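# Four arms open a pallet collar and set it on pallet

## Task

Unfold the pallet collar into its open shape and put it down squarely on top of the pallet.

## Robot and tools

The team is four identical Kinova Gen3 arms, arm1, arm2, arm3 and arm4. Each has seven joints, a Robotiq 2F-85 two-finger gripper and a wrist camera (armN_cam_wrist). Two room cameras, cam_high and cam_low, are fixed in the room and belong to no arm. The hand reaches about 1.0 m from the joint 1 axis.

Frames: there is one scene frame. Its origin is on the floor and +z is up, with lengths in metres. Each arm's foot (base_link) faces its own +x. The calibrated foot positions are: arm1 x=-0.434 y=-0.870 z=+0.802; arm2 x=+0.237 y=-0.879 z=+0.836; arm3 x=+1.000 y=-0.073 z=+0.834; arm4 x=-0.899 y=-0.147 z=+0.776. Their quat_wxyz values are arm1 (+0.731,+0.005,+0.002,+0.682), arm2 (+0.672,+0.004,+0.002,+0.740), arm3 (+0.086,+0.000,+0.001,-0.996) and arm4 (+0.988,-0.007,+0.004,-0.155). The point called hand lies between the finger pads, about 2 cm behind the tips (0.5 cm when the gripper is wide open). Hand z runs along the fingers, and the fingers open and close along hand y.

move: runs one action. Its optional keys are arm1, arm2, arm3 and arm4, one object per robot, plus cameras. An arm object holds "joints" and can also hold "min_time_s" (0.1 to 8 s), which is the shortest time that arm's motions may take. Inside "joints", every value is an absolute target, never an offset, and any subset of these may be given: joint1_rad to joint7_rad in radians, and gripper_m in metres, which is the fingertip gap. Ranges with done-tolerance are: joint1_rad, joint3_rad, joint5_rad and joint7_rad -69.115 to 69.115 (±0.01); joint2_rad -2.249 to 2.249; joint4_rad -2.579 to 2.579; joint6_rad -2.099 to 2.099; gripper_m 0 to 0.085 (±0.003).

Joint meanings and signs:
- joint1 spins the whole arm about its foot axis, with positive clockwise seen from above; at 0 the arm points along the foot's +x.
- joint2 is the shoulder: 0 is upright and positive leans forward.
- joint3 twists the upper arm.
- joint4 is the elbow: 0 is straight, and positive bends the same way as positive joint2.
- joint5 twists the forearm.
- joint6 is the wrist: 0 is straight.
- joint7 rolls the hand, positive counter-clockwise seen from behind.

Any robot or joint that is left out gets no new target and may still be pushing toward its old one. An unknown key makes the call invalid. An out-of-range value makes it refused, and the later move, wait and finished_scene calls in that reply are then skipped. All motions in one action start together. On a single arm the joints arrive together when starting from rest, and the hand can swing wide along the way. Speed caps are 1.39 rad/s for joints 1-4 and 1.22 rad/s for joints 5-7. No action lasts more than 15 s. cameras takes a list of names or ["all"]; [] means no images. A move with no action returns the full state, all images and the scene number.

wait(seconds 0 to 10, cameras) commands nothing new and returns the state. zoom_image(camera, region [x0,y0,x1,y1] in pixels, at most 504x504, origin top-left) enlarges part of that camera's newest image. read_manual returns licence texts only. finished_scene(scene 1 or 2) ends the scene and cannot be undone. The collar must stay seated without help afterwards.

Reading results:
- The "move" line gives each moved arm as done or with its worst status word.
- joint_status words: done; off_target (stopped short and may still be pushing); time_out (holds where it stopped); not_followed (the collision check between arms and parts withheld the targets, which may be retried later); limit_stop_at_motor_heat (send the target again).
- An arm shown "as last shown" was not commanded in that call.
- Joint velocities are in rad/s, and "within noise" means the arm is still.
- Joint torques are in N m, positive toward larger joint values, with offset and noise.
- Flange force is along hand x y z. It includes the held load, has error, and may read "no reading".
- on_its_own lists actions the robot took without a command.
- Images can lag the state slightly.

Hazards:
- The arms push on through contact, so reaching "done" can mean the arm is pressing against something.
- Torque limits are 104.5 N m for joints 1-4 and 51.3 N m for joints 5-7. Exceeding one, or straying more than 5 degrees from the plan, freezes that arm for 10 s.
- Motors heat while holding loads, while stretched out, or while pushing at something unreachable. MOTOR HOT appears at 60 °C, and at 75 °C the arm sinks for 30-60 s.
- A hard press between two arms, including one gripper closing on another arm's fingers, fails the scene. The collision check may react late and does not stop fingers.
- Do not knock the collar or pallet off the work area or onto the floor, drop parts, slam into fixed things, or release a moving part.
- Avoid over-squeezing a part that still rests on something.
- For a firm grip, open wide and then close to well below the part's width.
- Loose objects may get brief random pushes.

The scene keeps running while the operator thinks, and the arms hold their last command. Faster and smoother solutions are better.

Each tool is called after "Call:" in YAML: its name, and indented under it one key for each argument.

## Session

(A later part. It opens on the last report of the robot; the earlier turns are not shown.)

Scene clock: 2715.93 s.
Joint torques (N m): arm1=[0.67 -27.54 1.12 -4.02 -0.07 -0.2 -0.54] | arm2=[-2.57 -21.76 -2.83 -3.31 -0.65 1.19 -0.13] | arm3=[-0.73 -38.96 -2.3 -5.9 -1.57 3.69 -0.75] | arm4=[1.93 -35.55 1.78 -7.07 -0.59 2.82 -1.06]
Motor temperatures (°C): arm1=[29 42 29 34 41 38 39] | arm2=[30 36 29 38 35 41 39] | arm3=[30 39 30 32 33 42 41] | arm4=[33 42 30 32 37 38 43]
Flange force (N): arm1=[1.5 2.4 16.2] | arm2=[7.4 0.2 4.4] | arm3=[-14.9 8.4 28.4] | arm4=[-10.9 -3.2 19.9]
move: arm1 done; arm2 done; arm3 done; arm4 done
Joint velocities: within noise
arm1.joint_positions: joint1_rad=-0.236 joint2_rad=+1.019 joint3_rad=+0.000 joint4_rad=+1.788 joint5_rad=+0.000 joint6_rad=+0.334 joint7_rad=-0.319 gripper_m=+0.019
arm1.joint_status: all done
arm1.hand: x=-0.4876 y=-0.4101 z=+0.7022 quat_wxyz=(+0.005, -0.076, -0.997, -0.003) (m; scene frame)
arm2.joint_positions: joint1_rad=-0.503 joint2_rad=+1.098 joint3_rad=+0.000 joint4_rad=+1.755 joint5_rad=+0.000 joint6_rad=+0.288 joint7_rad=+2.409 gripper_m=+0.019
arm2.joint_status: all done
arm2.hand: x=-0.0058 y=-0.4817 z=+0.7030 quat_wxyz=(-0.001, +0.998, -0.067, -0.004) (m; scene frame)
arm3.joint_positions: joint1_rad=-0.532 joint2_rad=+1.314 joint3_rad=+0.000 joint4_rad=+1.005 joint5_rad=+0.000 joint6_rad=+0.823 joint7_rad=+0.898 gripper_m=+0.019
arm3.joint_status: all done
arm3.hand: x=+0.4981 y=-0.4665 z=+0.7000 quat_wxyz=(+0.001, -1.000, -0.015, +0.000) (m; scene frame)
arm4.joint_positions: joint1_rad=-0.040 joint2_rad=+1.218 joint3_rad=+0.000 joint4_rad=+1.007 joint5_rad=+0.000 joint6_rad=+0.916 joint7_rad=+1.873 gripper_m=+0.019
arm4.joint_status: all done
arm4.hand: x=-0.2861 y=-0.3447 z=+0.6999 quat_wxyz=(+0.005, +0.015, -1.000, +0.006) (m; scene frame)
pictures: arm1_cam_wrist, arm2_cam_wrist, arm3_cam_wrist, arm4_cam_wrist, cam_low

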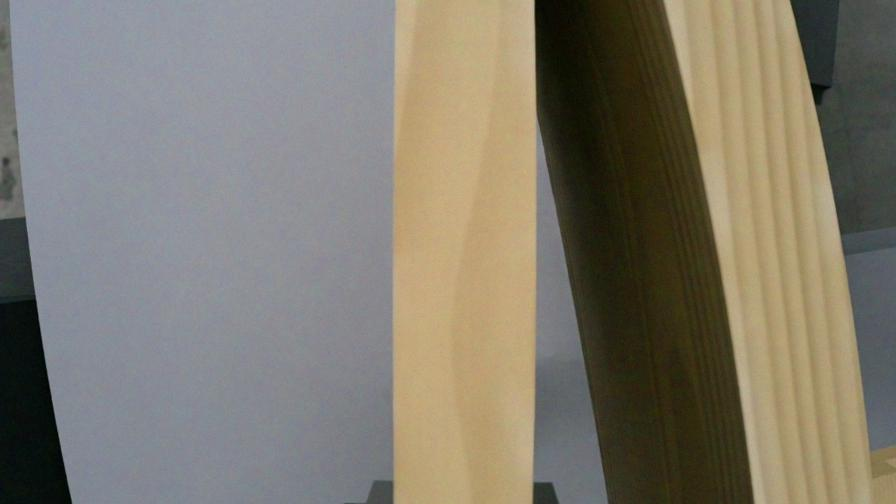

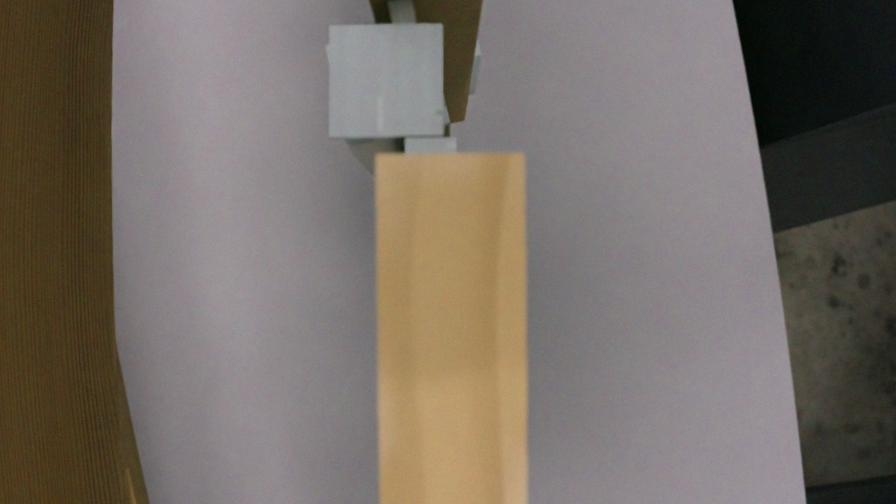

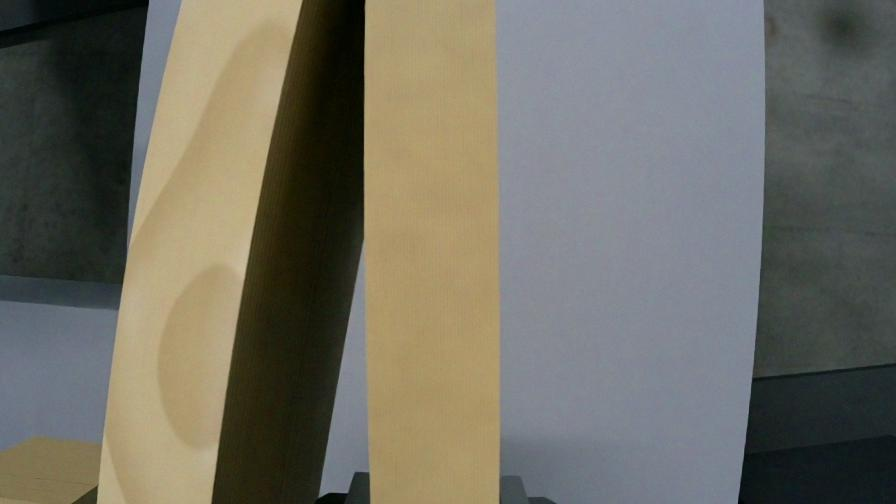

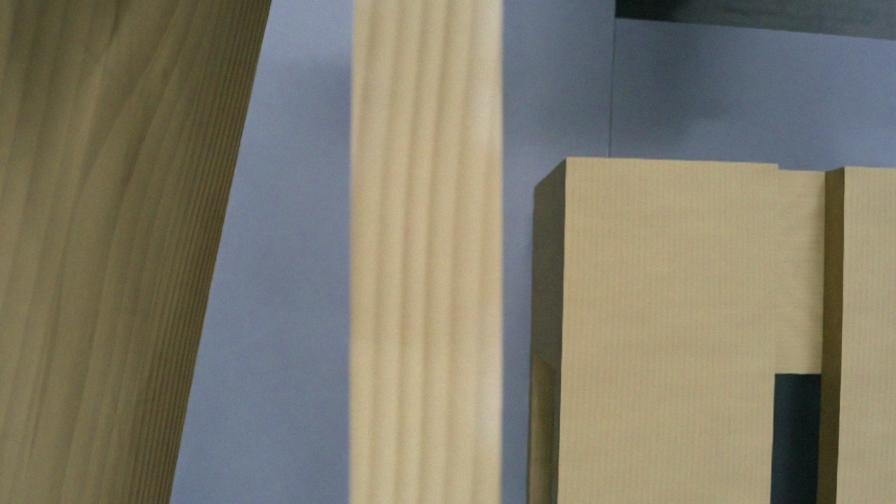

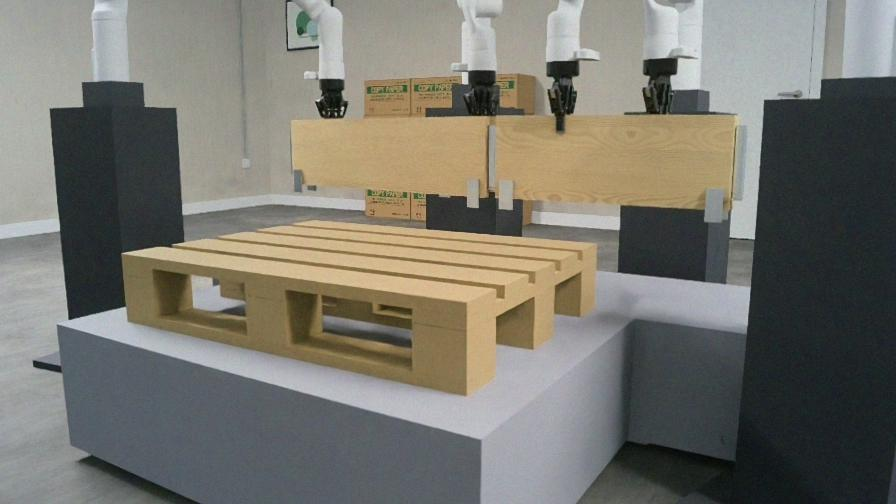

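Call:
move:
  arm1: {"joints":{"joint1_rad":-0.1876,"joint2_rad":1.0258,"joint4_rad":1.76,"joint6_rad":0.356,"joint7_rad":-0.2579},"min_time_s":3}
  arm2: {"joints":{"joint1_rad":-0.4443,"joint2_rad":1.1,"joint4_rad":1.7441,"joint6_rad":0.2975,"joint7_rad":2.4787},"min_time_s":3}
  arm3: {"joints":{"joint1_rad":-0.4717,"joint2_rad":1.2215,"joint4_rad":1.2734,"joint6_rad":0.6467,"joint7_rad":1.0683},"min_time_s":3}
  arm4: {"joints":{"joint1_rad":-0.1181,"joint2_rad":1.2212,"joint4_rad":0.9956,"joint6_rad":0.925,"joint7_rad":1.905},"min_time_s":3}
  cameras: ["arm1_cam_wrist","arm3_cam_wrist","cam_low"]

Scene clock: 3113.13 s.
Joint torques (N m): arm1=[-0.17 -29.18 -0.18 -5.59 -0.61 -0.63 -0.78] | arm2=[-5.43 -19.44 -6.64 -3.27 -1.68 0.96 -0.48] | arm3=[-3.02 -34.45 -4.54 0.72 -1.96 6.21 -0.44] | arm4=[2.63 -35.19 2.49 -6.15 -0.03 3.66 -0.83]
Motor temperatures (°C): arm1=[29 45 29 34 41 38 39] | arm2=[30 39 30 38 35 41 39] | arm3=[30 49 30 32 33 43 41] | arm4=[33 49 30 32 37 38 43]
Flange force (N): arm1=[-1.4 0.8 17.6] | arm2=[13.2 -3.0 -1.5] | arm3=[-24.1 5.7 31.9] | arm4=[-12.9 -2.8 20.5]
move: arm1 done; arm2 done; arm3 done; arm4 done
Joint velocities: within noise
arm1.joint_positions: joint1_rad=-0.188 joint2_rad=+1.026 joint3_rad=+0.000 joint4_rad=+1.760 joint5_rad=+0.000 joint6_rad=+0.356 joint7_rad=-0.258 gripper_m=+0.019
arm1.joint_status: all done
arm1.hand: x=-0.4662 y=-0.4003 z=+0.7021 quat_wxyz=(+0.005, -0.069, -0.998, -0.002) (m; scene frame)
arm2.joint_positions: joint1_rad=-0.444 joint2_rad=+1.100 joint3_rad=+0.000 joint4_rad=+1.744 joint5_rad=+0.000 joint6_rad=+0.297 joint7_rad=+2.479 gripper_m=+0.019
arm2.joint_status: all done
arm2.hand: x=+0.0163 y=-0.4656 z=+0.7030 quat_wxyz=(-0.001, +0.998, -0.061, -0.004) (m; scene frame)
arm3.joint_positions: joint1_rad=-0.472 joint2_rad=+1.221 joint3_rad=+0.000 joint4_rad=+1.273 joint5_rad=+0.000 joint6_rad=+0.647 joint7_rad=+1.068 gripper_m=+0.019
arm3.joint_status: all done
arm3.hand: x=+0.5174 y=-0.4039 z=+0.7000 quat_wxyz=(+0.001, -0.998, -0.071, +0.000) (m; scene frame)
arm4.joint_positions: joint1_rad=-0.118 joint2_rad=+1.221 joint3_rad=+0.000 joint4_rad=+0.996 joint5_rad=+0.000 joint6_rad=+0.925 joint7_rad=+1.905 gripper_m=+0.019
arm4.joint_status: all done
arm4.hand: x=-0.2705 y=-0.2963 z=+0.6999 quat_wxyz=(+0.005, +0.070, -0.998, +0.006) (m; scene frame)
pictures: arm1_cam_wrist, arm3_cam_wrist, cam_low

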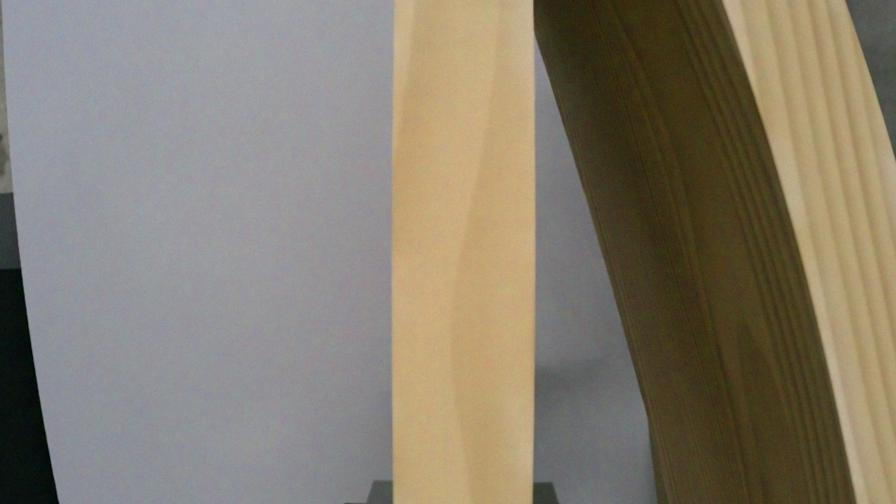

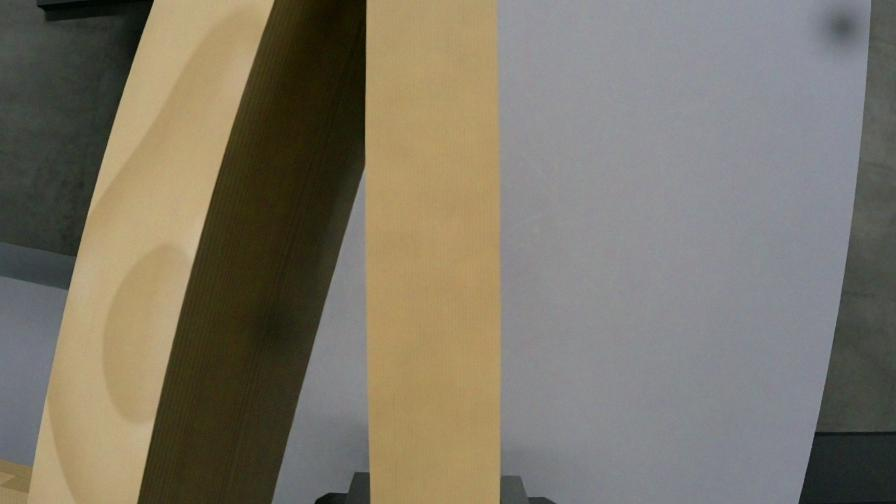

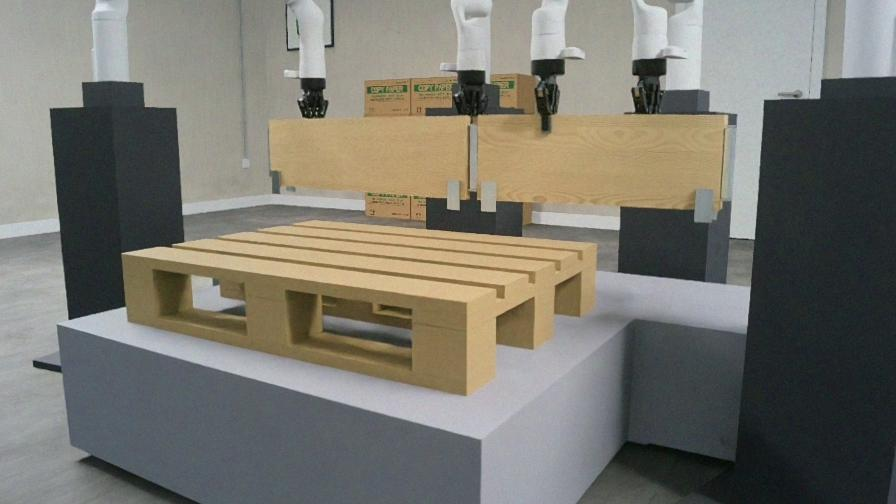

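Call:
move:
  arm1: {"joints":{"joint1_rad":-0.1391,"joint2_rad":1.0322,"joint4_rad":1.7314,"joint6_rad":0.3781,"joint7_rad":-0.1971},"min_time_s":2.5}
  arm2: {"joints":{"joint1_rad":-0.3856,"joint2_rad":1.1018,"joint4_rad":1.733,"joint6_rad":0.3068,"joint7_rad":2.5489},"min_time_s":2.5}
  arm3: {"joints":{"joint1_rad":-0.394,"joint2_rad":1.1639,"joint4_rad":1.462,"joint6_rad":0.5157,"joint7_rad":1.2564},"min_time_s":2.5}
  arm4: {"joints":{"joint1_rad":-0.1966,"joint2_rad":1.2246,"joint4_rad":0.9836,"joint6_rad":0.9335,"joint7_rad":1.9373},"min_time_s":2.5}
  cameras: ["arm3_cam_wrist"]

Scene clock: 3145.57 s.
Joint torques (N m): arm1=[-0.13 -27.79 -0.07 -4.99 -0.44 -0.24 -0.66] | arm2=[-3.13 -21.01 -3.67 -2.02 -1.01 1.84 -0.29] | arm3=[2.75 -34.8 1.35 -2.66 -0.25 2.98 -0.39] | arm4=[1.68 -38.07 1.55 -10.38 -0.77 1.04 -1.18]
Motor temperatures (°C): arm1=[29 44 29 34 41 38 39] | arm2=[30 38 30 38 35 40 39] | arm3=[30 48 30 32 33 43 41] | arm4=[33 48 30 32 37 39 43]
Flange force (N): arm1=[-0.9 1.3 14.8] | arm2=[7.2 -1.9 4.3] | arm3=[-10.5 7.7 29.4] | arm4=[-4.3 -1.7 20.1]
move: arm1 done; arm2 done; arm3 done; arm4 done
Joint velocities: within noise
arm1.joint_positions: joint1_rad=-0.139 joint2_rad=+1.032 joint3_rad=+0.000 joint4_rad=+1.731 joint5_rad=+0.000 joint6_rad=+0.378 joint7_rad=-0.197 gripper_m=+0.019
arm1.joint_status: all done
arm1.hand: x=-0.4440 y=-0.3914 z=+0.7021 quat_wxyz=(+0.005, -0.063, -0.998, -0.003) (m; scene frame)
arm2.joint_positions: joint1_rad=-0.386 joint2_rad=+1.102 joint3_rad=+0.000 joint4_rad=+1.733 joint5_rad=+0.000 joint6_rad=+0.307 joint7_rad=+2.549 gripper_m=+0.019
arm2.joint_status: all done
arm2.hand: x=+0.0395 y=-0.4507 z=+0.7031 quat_wxyz=(-0.001, +0.998, -0.055, -0.004) (m; scene frame)
arm3.joint_positions: joint1_rad=-0.394 joint2_rad=+1.164 joint3_rad=+0.000 joint4_rad=+1.462 joint5_rad=+0.000 joint6_rad=+0.516 joint7_rad=+1.256 gripper_m=+0.019
arm3.joint_status: all done
arm3.hand: x=+0.5297 y=-0.3422 z=+0.7001 quat_wxyz=(+0.001, -0.992, -0.125, +0.000) (m; scene frame)
arm4.joint_positions: joint1_rad=-0.197 joint2_rad=+1.225 joint3_rad=+0.000 joint4_rad=+0.984 joint5_rad=+0.000 joint6_rad=+0.933 joint7_rad=+1.937 gripper_m=+0.019
arm4.joint_status: all done
arm4.hand: x=-0.2587 y=-0.2467 z=+0.7000 quat_wxyz=(+0.006, +0.125, -0.992, +0.006) (m; scene frame)
pictures: arm3_cam_wrist

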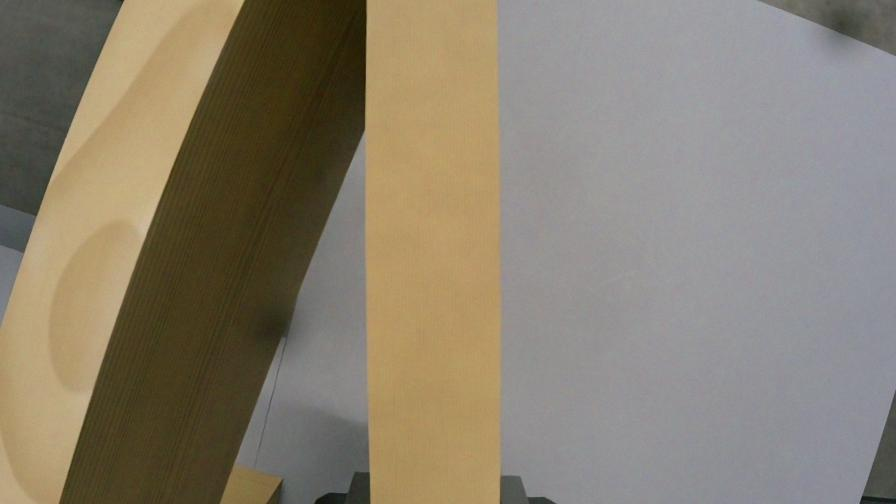

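Call:
move:
  arm1: {"joints":{"joint1_rad":-0.0942,"joint2_rad":1.0412,"joint4_rad":1.6946,"joint6_rad":0.4059,"joint7_rad":-0.1399},"min_time_s":2.5}
  arm2: {"joints":{"joint1_rad":-0.3294,"joint2_rad":1.1064,"joint4_rad":1.71,"joint6_rad":0.3253,"joint7_rad":2.6167},"min_time_s":2.5}
  arm3: {"joints":{"joint1_rad":-0.3015,"joint2_rad":1.1265,"joint4_rad":1.6025,"joint6_rad":0.4126,"joint7_rad":1.4593},"min_time_s":2.5}
  arm4: {"joints":{"joint1_rad":-0.2681,"joint2_rad":1.2256,"joint4_rad":0.9787,"joint6_rad":0.9374,"joint7_rad":1.9762},"min_time_s":2.5}

Call:
move:
  arm1: {"joints":{"joint1_rad":-0.0492,"joint2_rad":1.0502,"joint4_rad":1.6578,"joint6_rad":0.4336,"joint7_rad":-0.0827},"min_time_s":2.5}
  arm2: {"joints":{"joint1_rad":-0.2732,"joint2_rad":1.1109,"joint4_rad":1.687,"joint6_rad":0.3437,"joint7_rad":2.6845},"min_time_s":2.5}
  arm3: {"joints":{"joint1_rad":-0.1958,"joint2_rad":1.1051,"joint4_rad":1.6958,"joint6_rad":0.3407,"joint7_rad":1.6754},"min_time_s":2.5}
  arm4: {"joints":{"joint1_rad":-0.3396,"joint2_rad":1.2265,"joint4_rad":0.9738,"joint6_rad":0.9413,"joint7_rad":2.0151},"min_time_s":2.5}
  cameras: ["arm3_cam_wrist","arm4_cam_wrist","cam_low"]

Scene clock: 3178.10 s.
Joint torques (N m): arm1=[-0.15 -29.13 -0.22 -6.16 -0.71 -0.58 -0.8] | arm2=[-4.8 -19.51 -5.94 -1.1 -1.76 2.27 -0.63] | arm3=[3.45 -32.32 2.32 0.61 0.07 3.83 -0.14] | arm4=[2.46 -38.05 2.33 -10.45 -0.25 0.9 -1.1]
Motor temperatures (°C): arm1=[29 43 29 34 41 38 39] | arm2=[30 37 30 38 35 40 39] | arm3=[30 47 30 32 33 43 41] | arm4=[33 47 30 32 37 38 43]
Flange force (N): arm1=[-1.5 0.0 15.7] | arm2=[10.2 -4.7 1.9] | arm3=[-14.2 7.7 31.1] | arm4=[-4.9 -0.7 19.8]
move: arm1 done; arm2 done; arm3 done; arm4 done
Joint velocities: within noise
arm1.joint_positions: joint1_rad=-0.094 joint2_rad=+1.041 joint3_rad=+0.000 joint4_rad=+1.695 joint5_rad=+0.000 joint6_rad=+0.406 joint7_rad=-0.140 gripper_m=+0.019
arm1.joint_status: all done
arm1.hand: x=-0.4228 y=-0.3815 z=+0.7020 quat_wxyz=(+0.005, -0.057, -0.998, -0.003) (m; scene frame)
arm2.joint_positions: joint1_rad=-0.329 joint2_rad=+1.106 joint3_rad=+0.000 joint4_rad=+1.710 joint5_rad=+0.000 joint6_rad=+0.325 joint7_rad=+2.617 gripper_m=+0.019
arm2.joint_status: all done
arm2.hand: x=+0.0612 y=-0.4345 z=+0.7030 quat_wxyz=(-0.001, +0.999, -0.049, -0.004) (m; scene frame)
arm3.joint_positions: joint1_rad=-0.301 joint2_rad=+1.126 joint3_rad=+0.000 joint4_rad=+1.602 joint5_rad=+0.000 joint6_rad=+0.413 joint7_rad=+1.459 gripper_m=+0.019
arm3.joint_status: all done
arm3.hand: x=+0.5384 y=-0.2815 z=+0.7000 quat_wxyz=(+0.001, -0.984, -0.180, +0.000) (m; scene frame)
arm4.joint_positions: joint1_rad=-0.268 joint2_rad=+1.226 joint3_rad=+0.000 joint4_rad=+0.979 joint5_rad=+0.000 joint6_rad=+0.937 joint7_rad=+1.976 gripper_m=+0.019
arm4.joint_status: all done
arm4.hand: x=-0.2523 y=-0.2007 z=+0.6999 quat_wxyz=(+0.006, +0.180, -0.984, +0.005) (m; scene frame)
pictures: none

Scene clock: 3180.90 s.
Joint torques (N m): arm1=[-0.51 -28.56 -0.61 -4.97 -0.79 0.16 -0.8] | arm2=[-4.47 -19.59 -5.57 -0.48 -1.78 2.8 -0.65] | arm3=[4.88 -31.29 3.94 0.91 0.14 3.28 -0.22] | arm4=[1.58 -38.59 1.27 -11.4 -1 0.18 -1.36]
Motor temperatures (°C): arm1=[29 43 29 34 41 38 39] | arm2=[30 37 30 38 35 40 39] | arm3=[30 47 30 32 33 43 41] | arm4=[33 47 30 32 37 38 43]
Flange force (N): arm1=[-2.1 2.7 15.5] | arm2=[9.3 -4.8 3.1] | arm3=[-13.9 7.8 30.7] | arm4=[-2.6 -1.7 19.4]
move: arm1 done; arm2 done; arm3 done; arm4 done
Joint velocities: within noise
arm1.joint_positions: joint1_rad=-0.049 joint2_rad=+1.050 joint3_rad=+0.000 joint4_rad=+1.658 joint5_rad=+0.000 joint6_rad=+0.434 joint7_rad=-0.083 gripper_m=+0.019
arm1.joint_status: all done
arm1.hand: x=-0.4007 y=-0.3727 z=+0.7021 quat_wxyz=(+0.005, -0.051, -0.999, -0.003) (m; scene frame)
arm2.joint_positions: joint1_rad=-0.273 joint2_rad=+1.111 joint3_rad=+0.000 joint4_rad=+1.687 joint5_rad=+0.000 joint6_rad=+0.344 joint7_rad=+2.684 gripper_m=+0.019
arm2.joint_status: all done
arm2.hand: x=+0.0841 y=-0.4195 z=+0.7031 quat_wxyz=(-0.001, +0.999, -0.044, -0.004) (m; scene frame)
arm3.joint_positions: joint1_rad=-0.196 joint2_rad=+1.105 joint3_rad=+0.000 joint4_rad=+1.696 joint5_rad=+0.000 joint6_rad=+0.341 joint7_rad=+1.675 gripper_m=+0.019
arm3.joint_status: all done
arm3.hand: x=+0.5423 y=-0.2226 z=+0.6999 quat_wxyz=(+0.001, -0.972, -0.234, -0.001) (m; scene frame)
arm4.joint_positions: joint1_rad=-0.340 joint2_rad=+1.227 joint3_rad=+0.000 joint4_rad=+0.974 joint5_rad=+0.000 joint6_rad=+0.941 joint7_rad=+2.015 gripper_m=+0.019
arm4.joint_status: all done
arm4.hand: x=-0.2493 y=-0.1543 z=+0.7000 quat_wxyz=(+0.006, +0.234, -0.972, +0.005) (m; scene frame)
pictures: arm3_cam_wrist, arm4_cam_wrist, cam_low

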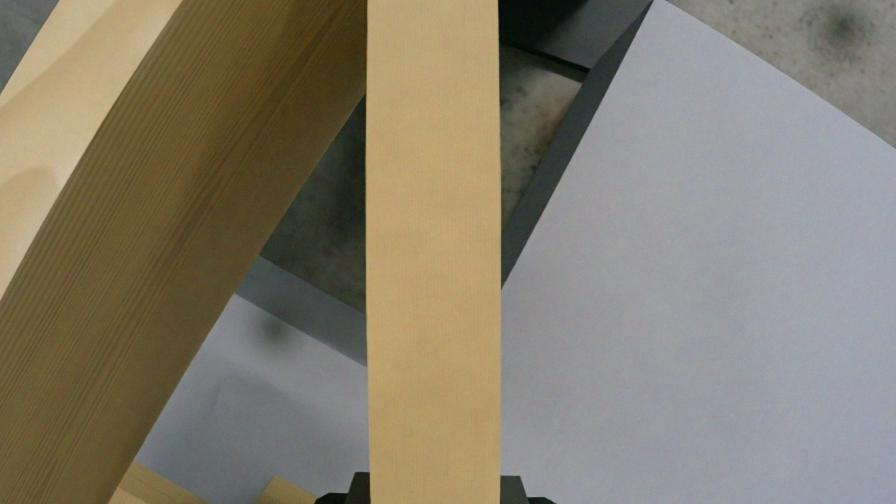

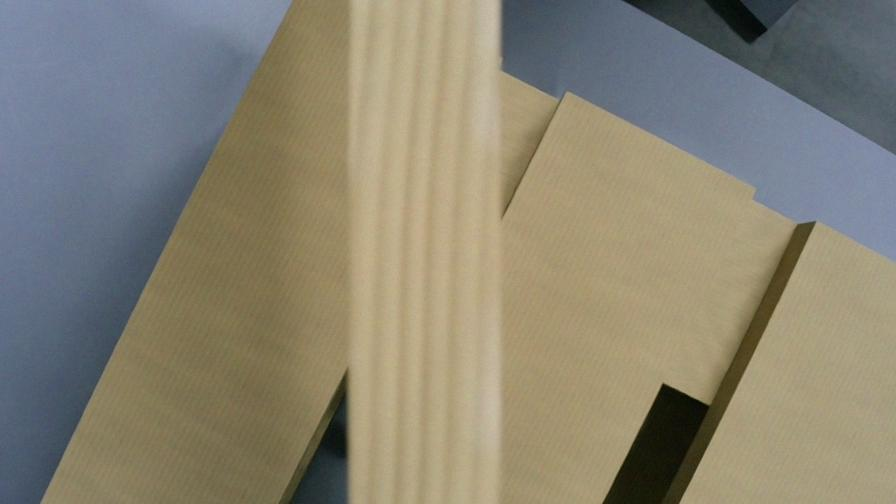

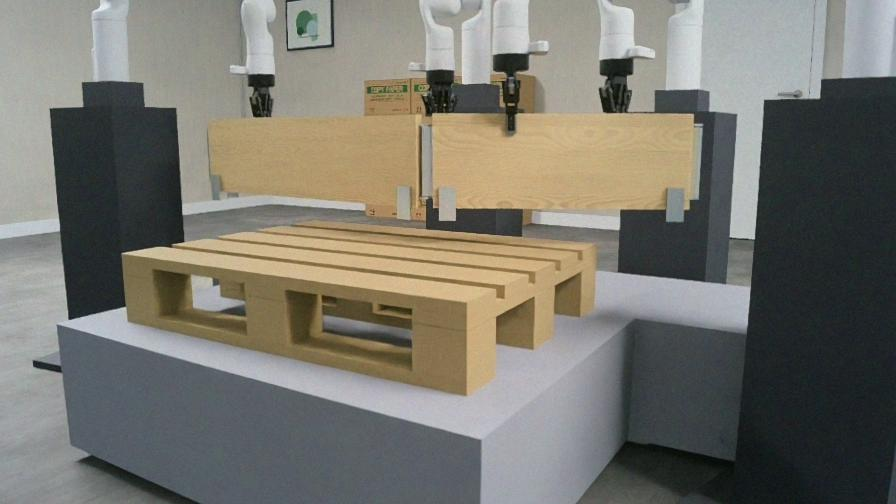

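Call:
move:
  arm1: {"joints":{"joint1_rad":-0.008,"joint2_rad":1.0623,"joint4_rad":1.6129,"joint6_rad":0.4665,"joint7_rad":-0.0292},"min_time_s":2.5}
  arm2: {"joints":{"joint1_rad":-0.2206,"joint2_rad":1.1185,"joint4_rad":1.6526,"joint6_rad":0.3706,"joint7_rad":2.7487},"min_time_s":2.5}
  arm3: {"joints":{"joint1_rad":-0.0814,"joint2_rad":1.0953,"joint4_rad":1.7447,"joint6_rad":0.3016,"joint7_rad":1.9002},"min_time_s":2.5}
  arm4: {"joints":{"joint1_rad":-0.4041,"joint2_rad":1.2227,"joint4_rad":0.9816,"joint6_rad":0.9373,"joint7_rad":2.061},"min_time_s":2.5}

Call:
move:
  arm1: {"joints":{"joint1_rad":0.0333,"joint2_rad":1.0743,"joint4_rad":1.568,"joint6_rad":0.4993,"joint7_rad":0.0244},"min_time_s":2.5}
  arm2: {"joints":{"joint1_rad":-0.168,"joint2_rad":1.126,"joint4_rad":1.6182,"joint6_rad":0.3974,"joint7_rad":2.8128},"min_time_s":2.5}
  arm3: {"joints":{"joint1_rad":0.034,"joint2_rad":1.0938,"joint4_rad":1.7527,"joint6_rad":0.2951,"joint7_rad":2.126},"min_time_s":2.5}
  arm4: {"joints":{"joint1_rad":-0.4686,"joint2_rad":1.2189,"joint4_rad":0.9894,"joint6_rad":0.9333,"joint7_rad":2.1068},"min_time_s":2.5}

Call:
move:
  arm1: {"joints":{"joint1_rad":0.0708,"joint2_rad":1.0901,"joint4_rad":1.5146,"joint6_rad":0.5369,"joint7_rad":0.0742},"min_time_s":2.5}
  arm2: {"joints":{"joint1_rad":-0.1198,"joint2_rad":1.1375,"joint4_rad":1.5726,"joint6_rad":0.4316,"joint7_rad":2.8726},"min_time_s":2.5}
  arm3: {"joints":{"joint1_rad":0.1438,"joint2_rad":1.0995,"joint4_rad":1.7246,"joint6_rad":0.3175,"joint7_rad":2.3462},"min_time_s":2.5}
  arm4: {"joints":{"joint1_rad":-0.5258,"joint2_rad":1.2088,"joint4_rad":1.0142,"joint6_rad":0.9187,"joint7_rad":2.16},"min_time_s":2.5}
  cameras: ["cam_low","cam_high"]

Scene clock: 3217.30 s.
Joint torques (N m): arm1=[-0.07 -29.48 -0.29 -6.2 -0.89 -0.2 -0.92] | arm2=[-5.26 -19.05 -6.37 0.73 -2.1 3.49 -0.76] | arm3=[6.14 -30.52 5.67 1.8 0.54 3.35 0.02] | arm4=[2.43 -37.99 2.16 -10.92 -0.45 0.46 -1.3]
Motor temperatures (°C): arm1=[29 43 29 34 41 38 39] | arm2=[30 36 30 38 35 41 39] | arm3=[30 45 30 32 33 43 41] | arm4=[33 47 30 32 37 38 43]
Flange force (N): arm1=[-1.5 0.8 15.2] | arm2=[10.1 -7.4 3.3] | arm3=[-16.8 7.6 31.1] | arm4=[-3.5 -0.7 19.0]
move: arm1 done; arm2 done; arm3 done; arm4 done
Joint velocities: within noise
arm1.joint_positions: joint1_rad=-0.008 joint2_rad=+1.062 joint3_rad=+0.000 joint4_rad=+1.613 joint5_rad=+0.000 joint6_rad=+0.467 joint7_rad=-0.029 gripper_m=+0.019
arm1.joint_status: all done
arm1.hand: x=-0.3796 y=-0.3628 z=+0.7021 quat_wxyz=(+0.005, -0.045, -0.999, -0.003) (m; scene frame)
arm2.joint_positions: joint1_rad=-0.221 joint2_rad=+1.118 joint3_rad=+0.000 joint4_rad=+1.653 joint5_rad=+0.000 joint6_rad=+0.371 joint7_rad=+2.749 gripper_m=+0.019
arm2.joint_status: all done
arm2.hand: x=+0.1056 y=-0.4034 z=+0.7030 quat_wxyz=(-0.001, +0.999, -0.038, -0.004) (m; scene frame)
arm3.joint_positions: joint1_rad=-0.081 joint2_rad=+1.095 joint3_rad=+0.000 joint4_rad=+1.745 joint5_rad=+0.000 joint6_rad=+0.302 joint7_rad=+1.900 gripper_m=+0.019
arm3.joint_status: all done
arm3.hand: x=+0.5412 y=-0.1661 z=+0.6999 quat_wxyz=(+0.001, -0.958, -0.287, -0.001) (m; scene frame)
arm4.joint_positions: joint1_rad=-0.404 joint2_rad=+1.223 joint3_rad=+0.000 joint4_rad=+0.982 joint5_rad=+0.000 joint6_rad=+0.937 joint7_rad=+2.061 gripper_m=+0.019
arm4.joint_status: all done
arm4.hand: x=-0.2515 y=-0.1124 z=+0.7000 quat_wxyz=(+0.006, +0.287, -0.958, +0.005) (m; scene frame)
pictures: none

Scene clock: 3220.10 s.
Joint torques (N m): arm1=[-0.63 -28.82 -1.02 -5.3 -1.08 0.37 -0.97] | arm2=[-4.81 -19.12 -5.78 2.01 -2.17 4.38 -0.85] | arm3=[8.38 -32.01 8.45 -0.88 0.82 1.9 -0.12] | arm4=[2.4 -39.69 2.06 -13.4 -0.8 -1.2 -1.63]
Motor temperatures (°C): arm1=[29 42 29 34 41 38 39] | arm2=[30 36 30 38 35 41 39] | arm3=[30 45 30 32 33 43 41] | arm4=[33 47 30 32 37 38 43]
Flange force (N): arm1=[-2.8 2.8 14.3] | arm2=[8.9 -9.3 5.2] | arm3=[-16.5 10.3 30.4] | arm4=[0.9 1.3 18.9]
move: arm1 done; arm2 done; arm3 done; arm4 done
Joint velocities: within noise
arm1.joint_positions: joint1_rad=+0.033 joint2_rad=+1.074 joint3_rad=+0.000 joint4_rad=+1.568 joint5_rad=+0.000 joint6_rad=+0.499 joint7_rad=+0.024 gripper_m=+0.019
arm1.joint_status: all done
arm1.hand: x=-0.3575 y=-0.3539 z=+0.7023 quat_wxyz=(+0.005, -0.039, -0.999, -0.003) (m; scene frame)
arm2.joint_positions: joint1_rad=-0.168 joint2_rad=+1.126 joint3_rad=+0.000 joint4_rad=+1.618 joint5_rad=+0.000 joint6_rad=+0.397 joint7_rad=+2.813 gripper_m=+0.019
arm2.joint_status: all done
arm2.hand: x=+0.1283 y=-0.3883 z=+0.7032 quat_wxyz=(-0.001, +0.999, -0.032, -0.004) (m; scene frame)
arm3.joint_positions: joint1_rad=+0.034 joint2_rad=+1.094 joint3_rad=+0.000 joint4_rad=+1.753 joint5_rad=+0.000 joint6_rad=+0.295 joint7_rad=+2.126 gripper_m=+0.019
arm3.joint_status: all done
arm3.hand: x=+0.5358 y=-0.1123 z=+0.6999 quat_wxyz=(+0.001, -0.941, -0.340, -0.001) (m; scene frame)
arm4.joint_positions: joint1_rad=-0.469 joint2_rad=+1.219 joint3_rad=+0.000 joint4_rad=+0.989 joint5_rad=+0.000 joint6_rad=+0.933 joint7_rad=+2.107 gripper_m=+0.019
arm4.joint_status: all done
arm4.hand: x=-0.2563 y=-0.0709 z=+0.7000 quat_wxyz=(+0.007, +0.339, -0.941, +0.004) (m; scene frame)
pictures: none

Scene clock: 3222.90 s.
Joint torques (N m): arm1=[-0.02 -29.63 -0.33 -6.63 -0.97 -0.05 -1.04] | arm2=[-5.42 -18.08 -6.65 3.77 -2.7 5.39 -1.04] | arm3=[10.12 -32.27 10.25 -0.56 1.34 2.17 0.07] | arm4=[2.96 -38.34 2.64 -11.58 -0.47 -0.06 -1.48]
Motor temperatures (°C): arm1=[29 42 29 34 41 38 39] | arm2=[30 36 30 38 35 41 39] | arm3=[30 45 30 32 33 43 41] | arm4=[33 47 30 32 37 38 43]
Flange force (N): arm1=[-1.6 0.6 13.5] | arm2=[9.9 -12.9 5.1] | arm3=[-22.2 7.8 30.9] | arm4=[-2.4 0.4 19.1]
move: arm1 done; arm2 done; arm3 done; arm4 done
Joint velocities: within noise
arm1.joint_positions: joint1_rad=+0.071 joint2_rad=+1.090 joint3_rad=+0.000 joint4_rad=+1.515 joint5_rad=+0.000 joint6_rad=+0.537 joint7_rad=+0.074 gripper_m=+0.019
arm1.joint_status: all done
arm1.hand: x=-0.3364 y=-0.3440 z=+0.7021 quat_wxyz=(+0.005, -0.033, -0.999, -0.003) (m; scene frame)
arm2.joint_positions: joint1_rad=-0.120 joint2_rad=+1.138 joint3_rad=+0.000 joint4_rad=+1.573 joint5_rad=+0.000 joint6_rad=+0.432 joint7_rad=+2.873 gripper_m=+0.019
arm2.joint_status: all done
arm2.hand: x=+0.1496 y=-0.3721 z=+0.7030 quat_wxyz=(-0.001, +1.000, -0.026, -0.004) (m; scene frame)
arm3.joint_positions: joint1_rad=+0.144 joint2_rad=+1.099 joint3_rad=+0.000 joint4_rad=+1.725 joint5_rad=+0.000 joint6_rad=+0.318 joint7_rad=+2.346 gripper_m=+0.019
arm3.joint_status: all done
arm3.hand: x=+0.5265 y=-0.0614 z=+0.7000 quat_wxyz=(+0.001, -0.920, -0.391, -0.001) (m; scene frame)
arm4.joint_positions: joint1_rad=-0.526 joint2_rad=+1.209 joint3_rad=+0.000 joint4_rad=+1.014 joint5_rad=+0.000 joint6_rad=+0.919 joint7_rad=+2.160 gripper_m=+0.019
arm4.joint_status: all done
arm4.hand: x=-0.2660 y=-0.0352 z=+0.6999 quat_wxyz=(+0.007, +0.391, -0.920, +0.004) (m; scene frame)
pictures: cam_high, cam_low

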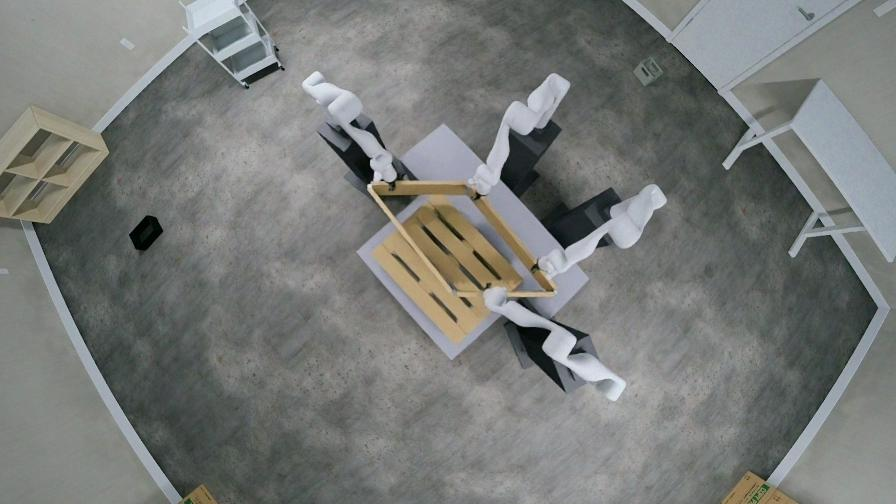

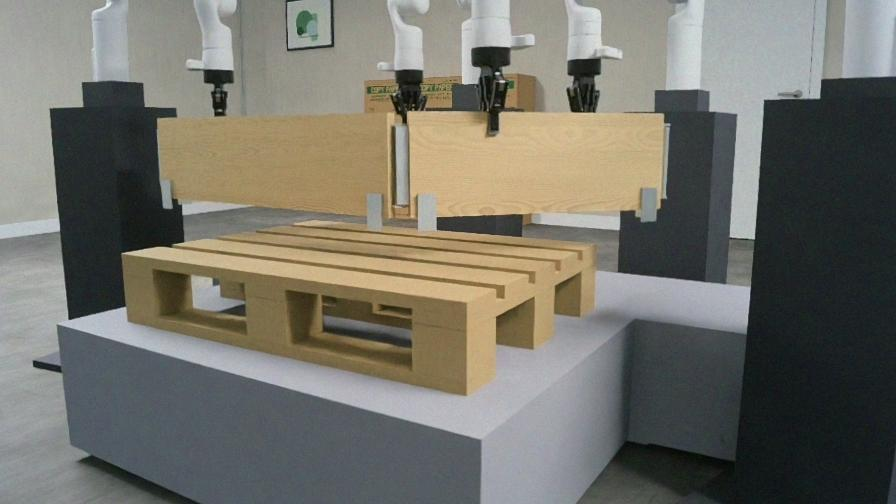

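Call:
move:
  arm1: {"joints":{"joint1_rad":0.1083,"joint2_rad":1.1059,"joint4_rad":1.4612,"joint6_rad":0.5745,"joint7_rad":0.1240},"min_time_s":2.5}
  arm2: {"joints":{"joint1_rad":-0.0716,"joint2_rad":1.1489,"joint4_rad":1.5270,"joint6_rad":0.4657,"joint7_rad":2.9324},"min_time_s":2.5}
  arm3: {"joints":{"joint1_rad":0.2412,"joint2_rad":1.1129,"joint4_rad":1.6636,"joint6_rad":0.3651,"joint7_rad":2.5540},"min_time_s":2.5}
  arm4: {"joints":{"joint1_rad":-0.5830,"joint2_rad":1.1986,"joint4_rad":1.0389,"joint6_rad":0.9041,"joint7_rad":2.2132},"min_time_s":2.5}
  cameras: ["cam_high"]

Scene clock: 3296.80 s.
Joint torques (N m): arm1=[-0.6 -28.21 -1.05 -4.47 -1.29 1.22 -1.1] | arm2=[-5.1 -17.96 -6.01 5.3 -2.52 6.44 -0.99] | arm3=[12.62 -34.74 12.86 -4.01 1.96 0.72 -0.03] | arm4=[1.96 -40.1 1.69 -13.98 -1.22 -1.74 -1.81]
Motor temperatures (°C): arm1=[29 41 29 35 41 38 39] | arm2=[30 35 30 38 35 41 39] | arm3=[31 42 31 32 33 43 41] | arm4=[33 49 30 32 37 38 43]
Flange force (N): arm1=[-3.5 4.8 12.7] | arm2=[9.0 -15.9 6.9] | arm3=[-24.8 9.0 29.9] | arm4=[2.0 1.3 19.3]
move: arm1 done; arm2 done; arm3 done; arm4 done
Joint velocities: within noise
arm1.joint_positions: joint1_rad=+0.108 joint2_rad=+1.106 joint3_rad=+0.000 joint4_rad=+1.461 joint5_rad=+0.000 joint6_rad=+0.575 joint7_rad=+0.124 gripper_m=+0.019
arm1.joint_status: all done
arm1.hand: x=-0.3145 y=-0.3352 z=+0.7023 quat_wxyz=(+0.005, -0.027, -1.000, -0.003) (m; scene frame)
arm2.joint_positions: joint1_rad=-0.072 joint2_rad=+1.149 joint3_rad=+0.000 joint4_rad=+1.527 joint5_rad=+0.000 joint6_rad=+0.466 joint7_rad=+2.932 gripper_m=+0.019
arm2.joint_status: all done
arm2.hand: x=+0.1721 y=-0.3570 z=+0.7032 quat_wxyz=(-0.001, +1.000, -0.020, -0.004) (m; scene frame)
arm3.joint_positions: joint1_rad=+0.241 joint2_rad=+1.113 joint3_rad=+0.000 joint4_rad=+1.664 joint5_rad=+0.000 joint6_rad=+0.365 joint7_rad=+2.554 gripper_m=+0.019
arm3.joint_status: all done
arm3.hand: x=+0.5132 y=-0.0143 z=+0.7001 quat_wxyz=(+0.001, -0.897, -0.441, -0.001) (m; scene frame)
arm4.joint_positions: joint1_rad=-0.583 joint2_rad=+1.199 joint3_rad=+0.000 joint4_rad=+1.039 joint5_rad=+0.000 joint6_rad=+0.904 joint7_rad=+2.213 gripper_m=+0.019
arm4.joint_status: all done
arm4.hand: x=-0.2776 y=-0.0003 z=+0.7000 quat_wxyz=(+0.007, +0.441, -0.897, +0.003) (m; scene frame)
pictures: cam_high

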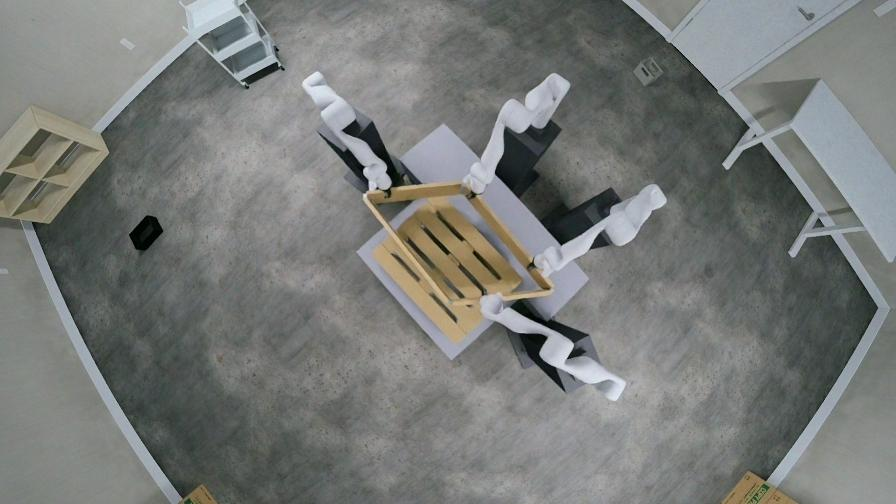

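Call:
move:
  arm1: {"joints":{"joint1_rad":0.1422,"joint2_rad":1.1259,"joint4_rad":1.3988,"joint6_rad":0.6170,"joint7_rad":0.1702},"min_time_s":2.5}
  arm2: {"joints":{"joint1_rad":-0.0281,"joint2_rad":1.1648,"joint4_rad":1.4702,"joint6_rad":0.5067,"joint7_rad":2.9875},"min_time_s":2.5}
  arm3: {"joints":{"joint1_rad":0.3189,"joint2_rad":1.1353,"joint4_rad":1.5725,"joint6_rad":0.4338,"joint7_rad":2.7421},"min_time_s":2.5}
  arm4: {"joints":{"joint1_rad":-0.6327,"joint2_rad":1.1823,"joint4_rad":1.0808,"joint6_rad":0.8786,"joint7_rad":2.2740},"min_time_s":2.5}

Scene clock: 3337.23 s.
Joint torques (N m): arm1=[1.36 -30.64 1.23 -7.57 -0.39 -0.34 -1.03] | arm2=[-2.45 -20.98 -2.74 1.12 -1.75 4.58 -0.93] | arm3=[8.16 -40.29 7.54 -10.58 1.33 -2.02 0.07] | arm4=[4.21 -39.49 3.88 -13.57 -0.14 -1.56 -1.61]
Motor temperatures (°C): arm1=[29 41 29 34 41 38 39] | arm2=[30 34 30 38 35 42 39] | arm3=[31 42 31 32 33 43 41] | arm4=[33 50 30 32 37 38 43]
Flange force (N): arm1=[0.8 1.1 12.5] | arm2=[5.3 -7.8 6.7] | arm3=[-14.1 8.7 30.7] | arm4=[-0.5 4.4 19.3]
move: arm1 done; arm2 done; arm3 done; arm4 done
Joint velocities: within noise
arm1.joint_positions: joint1_rad=+0.142 joint2_rad=+1.126 joint3_rad=+0.000 joint4_rad=+1.399 joint5_rad=+0.000 joint6_rad=+0.617 joint7_rad=+0.170 gripper_m=+0.019
arm1.joint_status: all done
arm1.hand: x=-0.2934 y=-0.3252 z=+0.7021 quat_wxyz=(+0.005, -0.020, -1.000, -0.003) (m; scene frame)
arm2.joint_positions: joint1_rad=-0.028 joint2_rad=+1.165 joint3_rad=+0.000 joint4_rad=+1.470 joint5_rad=+0.000 joint6_rad=+0.507 joint7_rad=+2.988 gripper_m=+0.019
arm2.joint_status: all done
arm2.hand: x=+0.1931 y=-0.3409 z=+0.7029 quat_wxyz=(-0.001, +1.000, -0.015, -0.004) (m; scene frame)
arm3.joint_positions: joint1_rad=+0.319 joint2_rad=+1.135 joint3_rad=+0.000 joint4_rad=+1.573 joint5_rad=+0.000 joint6_rad=+0.434 joint7_rad=+2.742 gripper_m=+0.019
arm3.joint_status: all done
arm3.hand: x=+0.4956 y=+0.0268 z=+0.7000 quat_wxyz=(+0.001, -0.872, -0.490, -0.001) (m; scene frame)
arm4.joint_positions: joint1_rad=-0.633 joint2_rad=+1.182 joint3_rad=+0.000 joint4_rad=+1.081 joint5_rad=+0.000 joint6_rad=+0.879 joint7_rad=+2.274 gripper_m=+0.019
arm4.joint_status: all done
arm4.hand: x=-0.2929 y=+0.0281 z=+0.6999 quat_wxyz=(+0.007, +0.490, -0.872, +0.003) (m; scene frame)
pictures: none

Call:
move:
  arm1: {"joints":{"joint1_rad":0.1761,"joint2_rad":1.1459,"joint4_rad":1.3363,"joint6_rad":0.6595,"joint7_rad":0.2163},"min_time_s":2.5}
  arm2: {"joints":{"joint1_rad":0.0154,"joint2_rad":1.1806,"joint4_rad":1.4133,"joint6_rad":0.5477,"joint7_rad":3.0426},"min_time_s":2.5}
  arm3: {"joints":{"joint1_rad":0.3813,"joint2_rad":1.1656,"joint4_rad":1.4612,"joint6_rad":0.5148,"joint7_rad":2.9148},"min_time_s":2.5}
  arm4: {"joints":{"joint1_rad":-0.6823,"joint2_rad":1.1659,"joint4_rad":1.1227,"joint6_rad":0.8530,"joint7_rad":2.3348},"min_time_s":2.5}

Scene clock: 3351.97 s.
Joint torques (N m): arm1=[1.31 -28.54 1.26 -4.08 -0.2 1.56 -0.73] | arm2=[-0.61 -23.59 -0.46 -1.56 -0.94 3.8 -0.7] | arm3=[5.78 -44.84 4.71 -16.1 0.77 -4.4 -0.09] | arm4=[2.73 -41.91 2.29 -17.55 -1.17 -4.03 -1.86]
Motor temperatures (°C): arm1=[29 41 29 35 41 38 39] | arm2=[30 34 30 38 35 42 39] | arm3=[31 42 31 32 33 43 41] | arm4=[33 51 30 32 37 38 43]
Flange force (N): arm1=[-0.9 8.8 12.0] | arm2=[2.0 -2.5 8.1] | arm3=[-8.7 11.8 30.0] | arm4=[6.9 8.5 19.3]
move: arm1 done; arm2 done; arm3 done; arm4 done
Joint velocities: within noise
arm1.joint_positions: joint1_rad=+0.176 joint2_rad=+1.146 joint3_rad=+0.000 joint4_rad=+1.336 joint5_rad=+0.000 joint6_rad=+0.660 joint7_rad=+0.216 gripper_m=+0.019
arm1.joint_status: all done
arm1.hand: x=-0.2716 y=-0.3165 z=+0.7022 quat_wxyz=(+0.005, -0.014, -1.000, -0.003) (m; scene frame)
arm2.joint_positions: joint1_rad=+0.015 joint2_rad=+1.181 joint3_rad=+0.000 joint4_rad=+1.413 joint5_rad=+0.000 joint6_rad=+0.548 joint7_rad=+3.043 gripper_m=+0.019
arm2.joint_status: all done
arm2.hand: x=+0.2154 y=-0.3258 z=+0.7032 quat_wxyz=(-0.001, +1.000, -0.009, -0.004) (m; scene frame)
arm3.joint_positions: joint1_rad=+0.381 joint2_rad=+1.166 joint3_rad=+0.000 joint4_rad=+1.461 joint5_rad=+0.000 joint6_rad=+0.515 joint7_rad=+2.915 gripper_m=+0.019
arm3.joint_status: all done
arm3.hand: x=+0.4755 y=+0.0639 z=+0.7001 quat_wxyz=(+0.001, -0.843, -0.537, -0.001) (m; scene frame)
arm4.joint_positions: joint1_rad=-0.682 joint2_rad=+1.166 joint3_rad=+0.000 joint4_rad=+1.123 joint5_rad=+0.000 joint6_rad=+0.853 joint7_rad=+2.335 gripper_m=+0.019
arm4.joint_status: all done
arm4.hand: x=-0.3096 y=+0.0551 z=+0.7000 quat_wxyz=(+0.007, +0.537, -0.843, +0.003) (m; scene frame)
pictures: none

Call:
move:
  arm1: {"joints":{"joint1_rad":0.2066,"joint2_rad":1.1709,"joint4_rad":1.2631,"joint6_rad":0.7077,"joint7_rad":0.2592},"min_time_s":2.5}
  arm2: {"joints":{"joint1_rad":0.0543,"joint2_rad":1.2018,"joint4_rad":1.3441,"joint6_rad":0.5958,"joint7_rad":3.0930},"min_time_s":2.5}
  arm3: {"joints":{"joint1_rad":0.4311,"joint2_rad":1.2040,"joint4_rad":1.3330,"joint6_rad":0.6046,"joint7_rad":3.0750},"min_time_s":2.5}
  arm4: {"joints":{"joint1_rad":-0.7236,"joint2_rad":1.1442,"joint4_rad":1.1803,"joint6_rad":0.8172,"joint7_rad":2.4039},"min_time_s":2.5}

Call:
move:
  arm1: {"joints":{"joint1_rad":0.2371,"joint2_rad":1.1959,"joint4_rad":1.1898,"joint6_rad":0.7559,"joint7_rad":0.3020},"min_time_s":2.5}
  arm2: {"joints":{"joint1_rad":0.0932,"joint2_rad":1.2229,"joint4_rad":1.2749,"joint6_rad":0.6438,"joint7_rad":3.1434},"min_time_s":2.5}
  arm3: {"joints":{"joint1_rad":0.4676,"joint2_rad":1.2522,"joint4_rad":1.1866,"joint6_rad":0.7028,"joint7_rad":3.2219},"min_time_s":2.5}
  arm4: {"joints":{"joint1_rad":-0.7648,"joint2_rad":1.1225,"joint4_rad":1.2378,"joint6_rad":0.7813,"joint7_rad":2.4730},"min_time_s":2.5}
  cameras: ["cam_high", "cam_low"]

Scene clock: 3375.87 s.
Joint torques (N m): arm1=[2.51 -31.85 2.33 -8.52 0.1 -0.51 -0.8] | arm2=[-0.93 -24.62 -0.98 -2.47 -1.36 3.46 -0.97] | arm3=[4.65 -47.11 3.28 -17.42 0.64 -4.48 0.07] | arm4=[5.38 -39.39 4.72 -14.92 -0.01 -2.66 -1.64]
Motor temperatures (°C): arm1=[29 41 29 34 41 38 39] | arm2=[30 34 30 38 35 42 39] | arm3=[31 42 31 33 33 43 41] | arm4=[33 52 30 32 37 38 43]
Flange force (N): arm1=[2.9 1.9 11.9] | arm2=[3.1 -2.1 8.1] | arm3=[-8.2 9.6 30.7] | arm4=[0.3 9.1 18.7]
move: arm1 done; arm2 done; arm3 done; arm4 done
Joint velocities: within noise
arm1.joint_positions: joint1_rad=+0.207 joint2_rad=+1.171 joint3_rad=+0.000 joint4_rad=+1.263 joint5_rad=+0.000 joint6_rad=+0.708 joint7_rad=+0.259 gripper_m=+0.019
arm1.joint_status: all done
arm1.hand: x=-0.2504 y=-0.3064 z=+0.7020 quat_wxyz=(+0.005, -0.008, -1.000, -0.003) (m; scene frame)
arm2.joint_positions: joint1_rad=+0.054 joint2_rad=+1.202 joint3_rad=+0.000 joint4_rad=+1.344 joint5_rad=+0.000 joint6_rad=+0.596 joint7_rad=+3.093 gripper_m=+0.019
arm2.joint_status: all done
arm2.hand: x=+0.2363 y=-0.3095 z=+0.7029 quat_wxyz=(-0.001, +1.000, -0.003, -0.004) (m; scene frame)
arm3.joint_positions: joint1_rad=+0.431 joint2_rad=+1.204 joint3_rad=+0.000 joint4_rad=+1.333 joint5_rad=+0.000 joint6_rad=+0.605 joint7_rad=+3.075 gripper_m=+0.019
arm3.joint_status: all done
arm3.hand: x=+0.4540 y=+0.0975 z=+0.7002 quat_wxyz=(+0.001, -0.812, -0.583, -0.001) (m; scene frame)
arm4.joint_positions: joint1_rad=-0.724 joint2_rad=+1.144 joint3_rad=+0.000 joint4_rad=+1.180 joint5_rad=+0.000 joint6_rad=+0.817 joint7_rad=+2.404 gripper_m=+0.019
arm4.joint_status: all done
arm4.hand: x=-0.3288 y=+0.0748 z=+0.6999 quat_wxyz=(+0.008, +0.583, -0.812, +0.002) (m; scene frame)
pictures: none

Scene clock: 3378.67 s.
Joint torques (N m): arm1=[3.09 -28.82 2.91 -3.64 0.47 2.18 -0.64] | arm2=[0.36 -25 0.53 -1.91 -0.77 4.32 -0.83] | arm3=[6.27 -49.7 4.53 -19.91 1.13 -5.45 -0.11] | arm4=[1.5 -40.67 1.03 -17.64 -1.85 -4.37 -1.83]
Motor temperatures (°C): arm1=[29 41 29 35 41 38 39] | arm2=[30 34 30 38 35 42 39] | arm3=[31 42 31 33 33 43 41] | arm4=[33 52 30 32 37 38 43]
Flange force (N): arm1=[0.0 13.0 11.6] | arm2=[0.8 -3.6 9.5] | arm3=[-11.6 9.9 29.7] | arm4=[8.4 9.9 18.6]
move: arm1 done; arm2 done; arm3 done; arm4 done
Joint velocities: within noise
arm1.joint_positions: joint1_rad=+0.237 joint2_rad=+1.196 joint3_rad=+0.000 joint4_rad=+1.190 joint5_rad=+0.000 joint6_rad=+0.756 joint7_rad=+0.302 gripper_m=+0.019
arm1.joint_status: all done
arm1.hand: x=-0.2287 y=-0.2977 z=+0.7022 quat_wxyz=(+0.005, -0.002, -1.000, -0.003) (m; scene frame)
arm2.joint_positions: joint1_rad=+0.093 joint2_rad=+1.223 joint3_rad=+0.000 joint4_rad=+1.275 joint5_rad=+0.000 joint6_rad=+0.644 joint7_rad=+3.143 gripper_m=+0.019
arm2.joint_status: all done
arm2.hand: x=+0.2584 y=-0.2945 z=+0.7033 quat_wxyz=(-0.001, +1.000, +0.003, -0.004) (m; scene frame)
arm3.joint_positions: joint1_rad=+0.468 joint2_rad=+1.252 joint3_rad=+0.000 joint4_rad=+1.187 joint5_rad=+0.000 joint6_rad=+0.703 joint7_rad=+3.222 gripper_m=+0.019
arm3.joint_status: all done
arm3.hand: x=+0.4306 y=+0.1264 z=+0.6999 quat_wxyz=(+0.001, -0.779, -0.627, -0.001) (m; scene frame)
arm4.joint_positions: joint1_rad=-0.765 joint2_rad=+1.122 joint3_rad=+0.000 joint4_rad=+1.238 joint5_rad=+0.000 joint6_rad=+0.781 joint7_rad=+2.473 gripper_m=+0.019
arm4.joint_status: all done
arm4.hand: x=-0.3490 y=+0.0930 z=+0.7001 quat_wxyz=(+0.008, +0.627, -0.779, +0.002) (m; scene frame)
pictures: cam_high, cam_low

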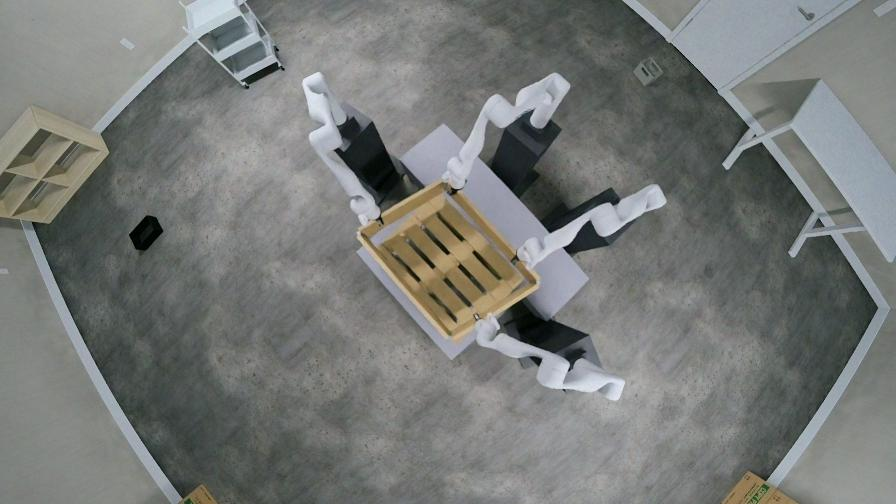

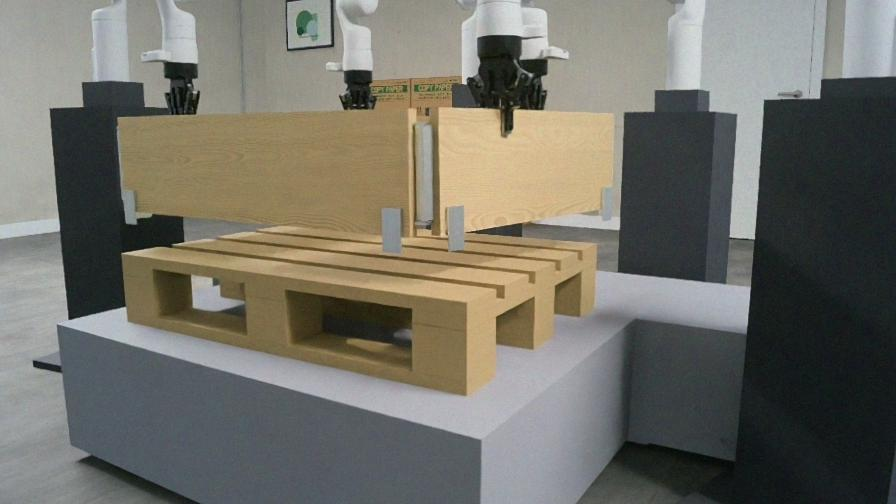

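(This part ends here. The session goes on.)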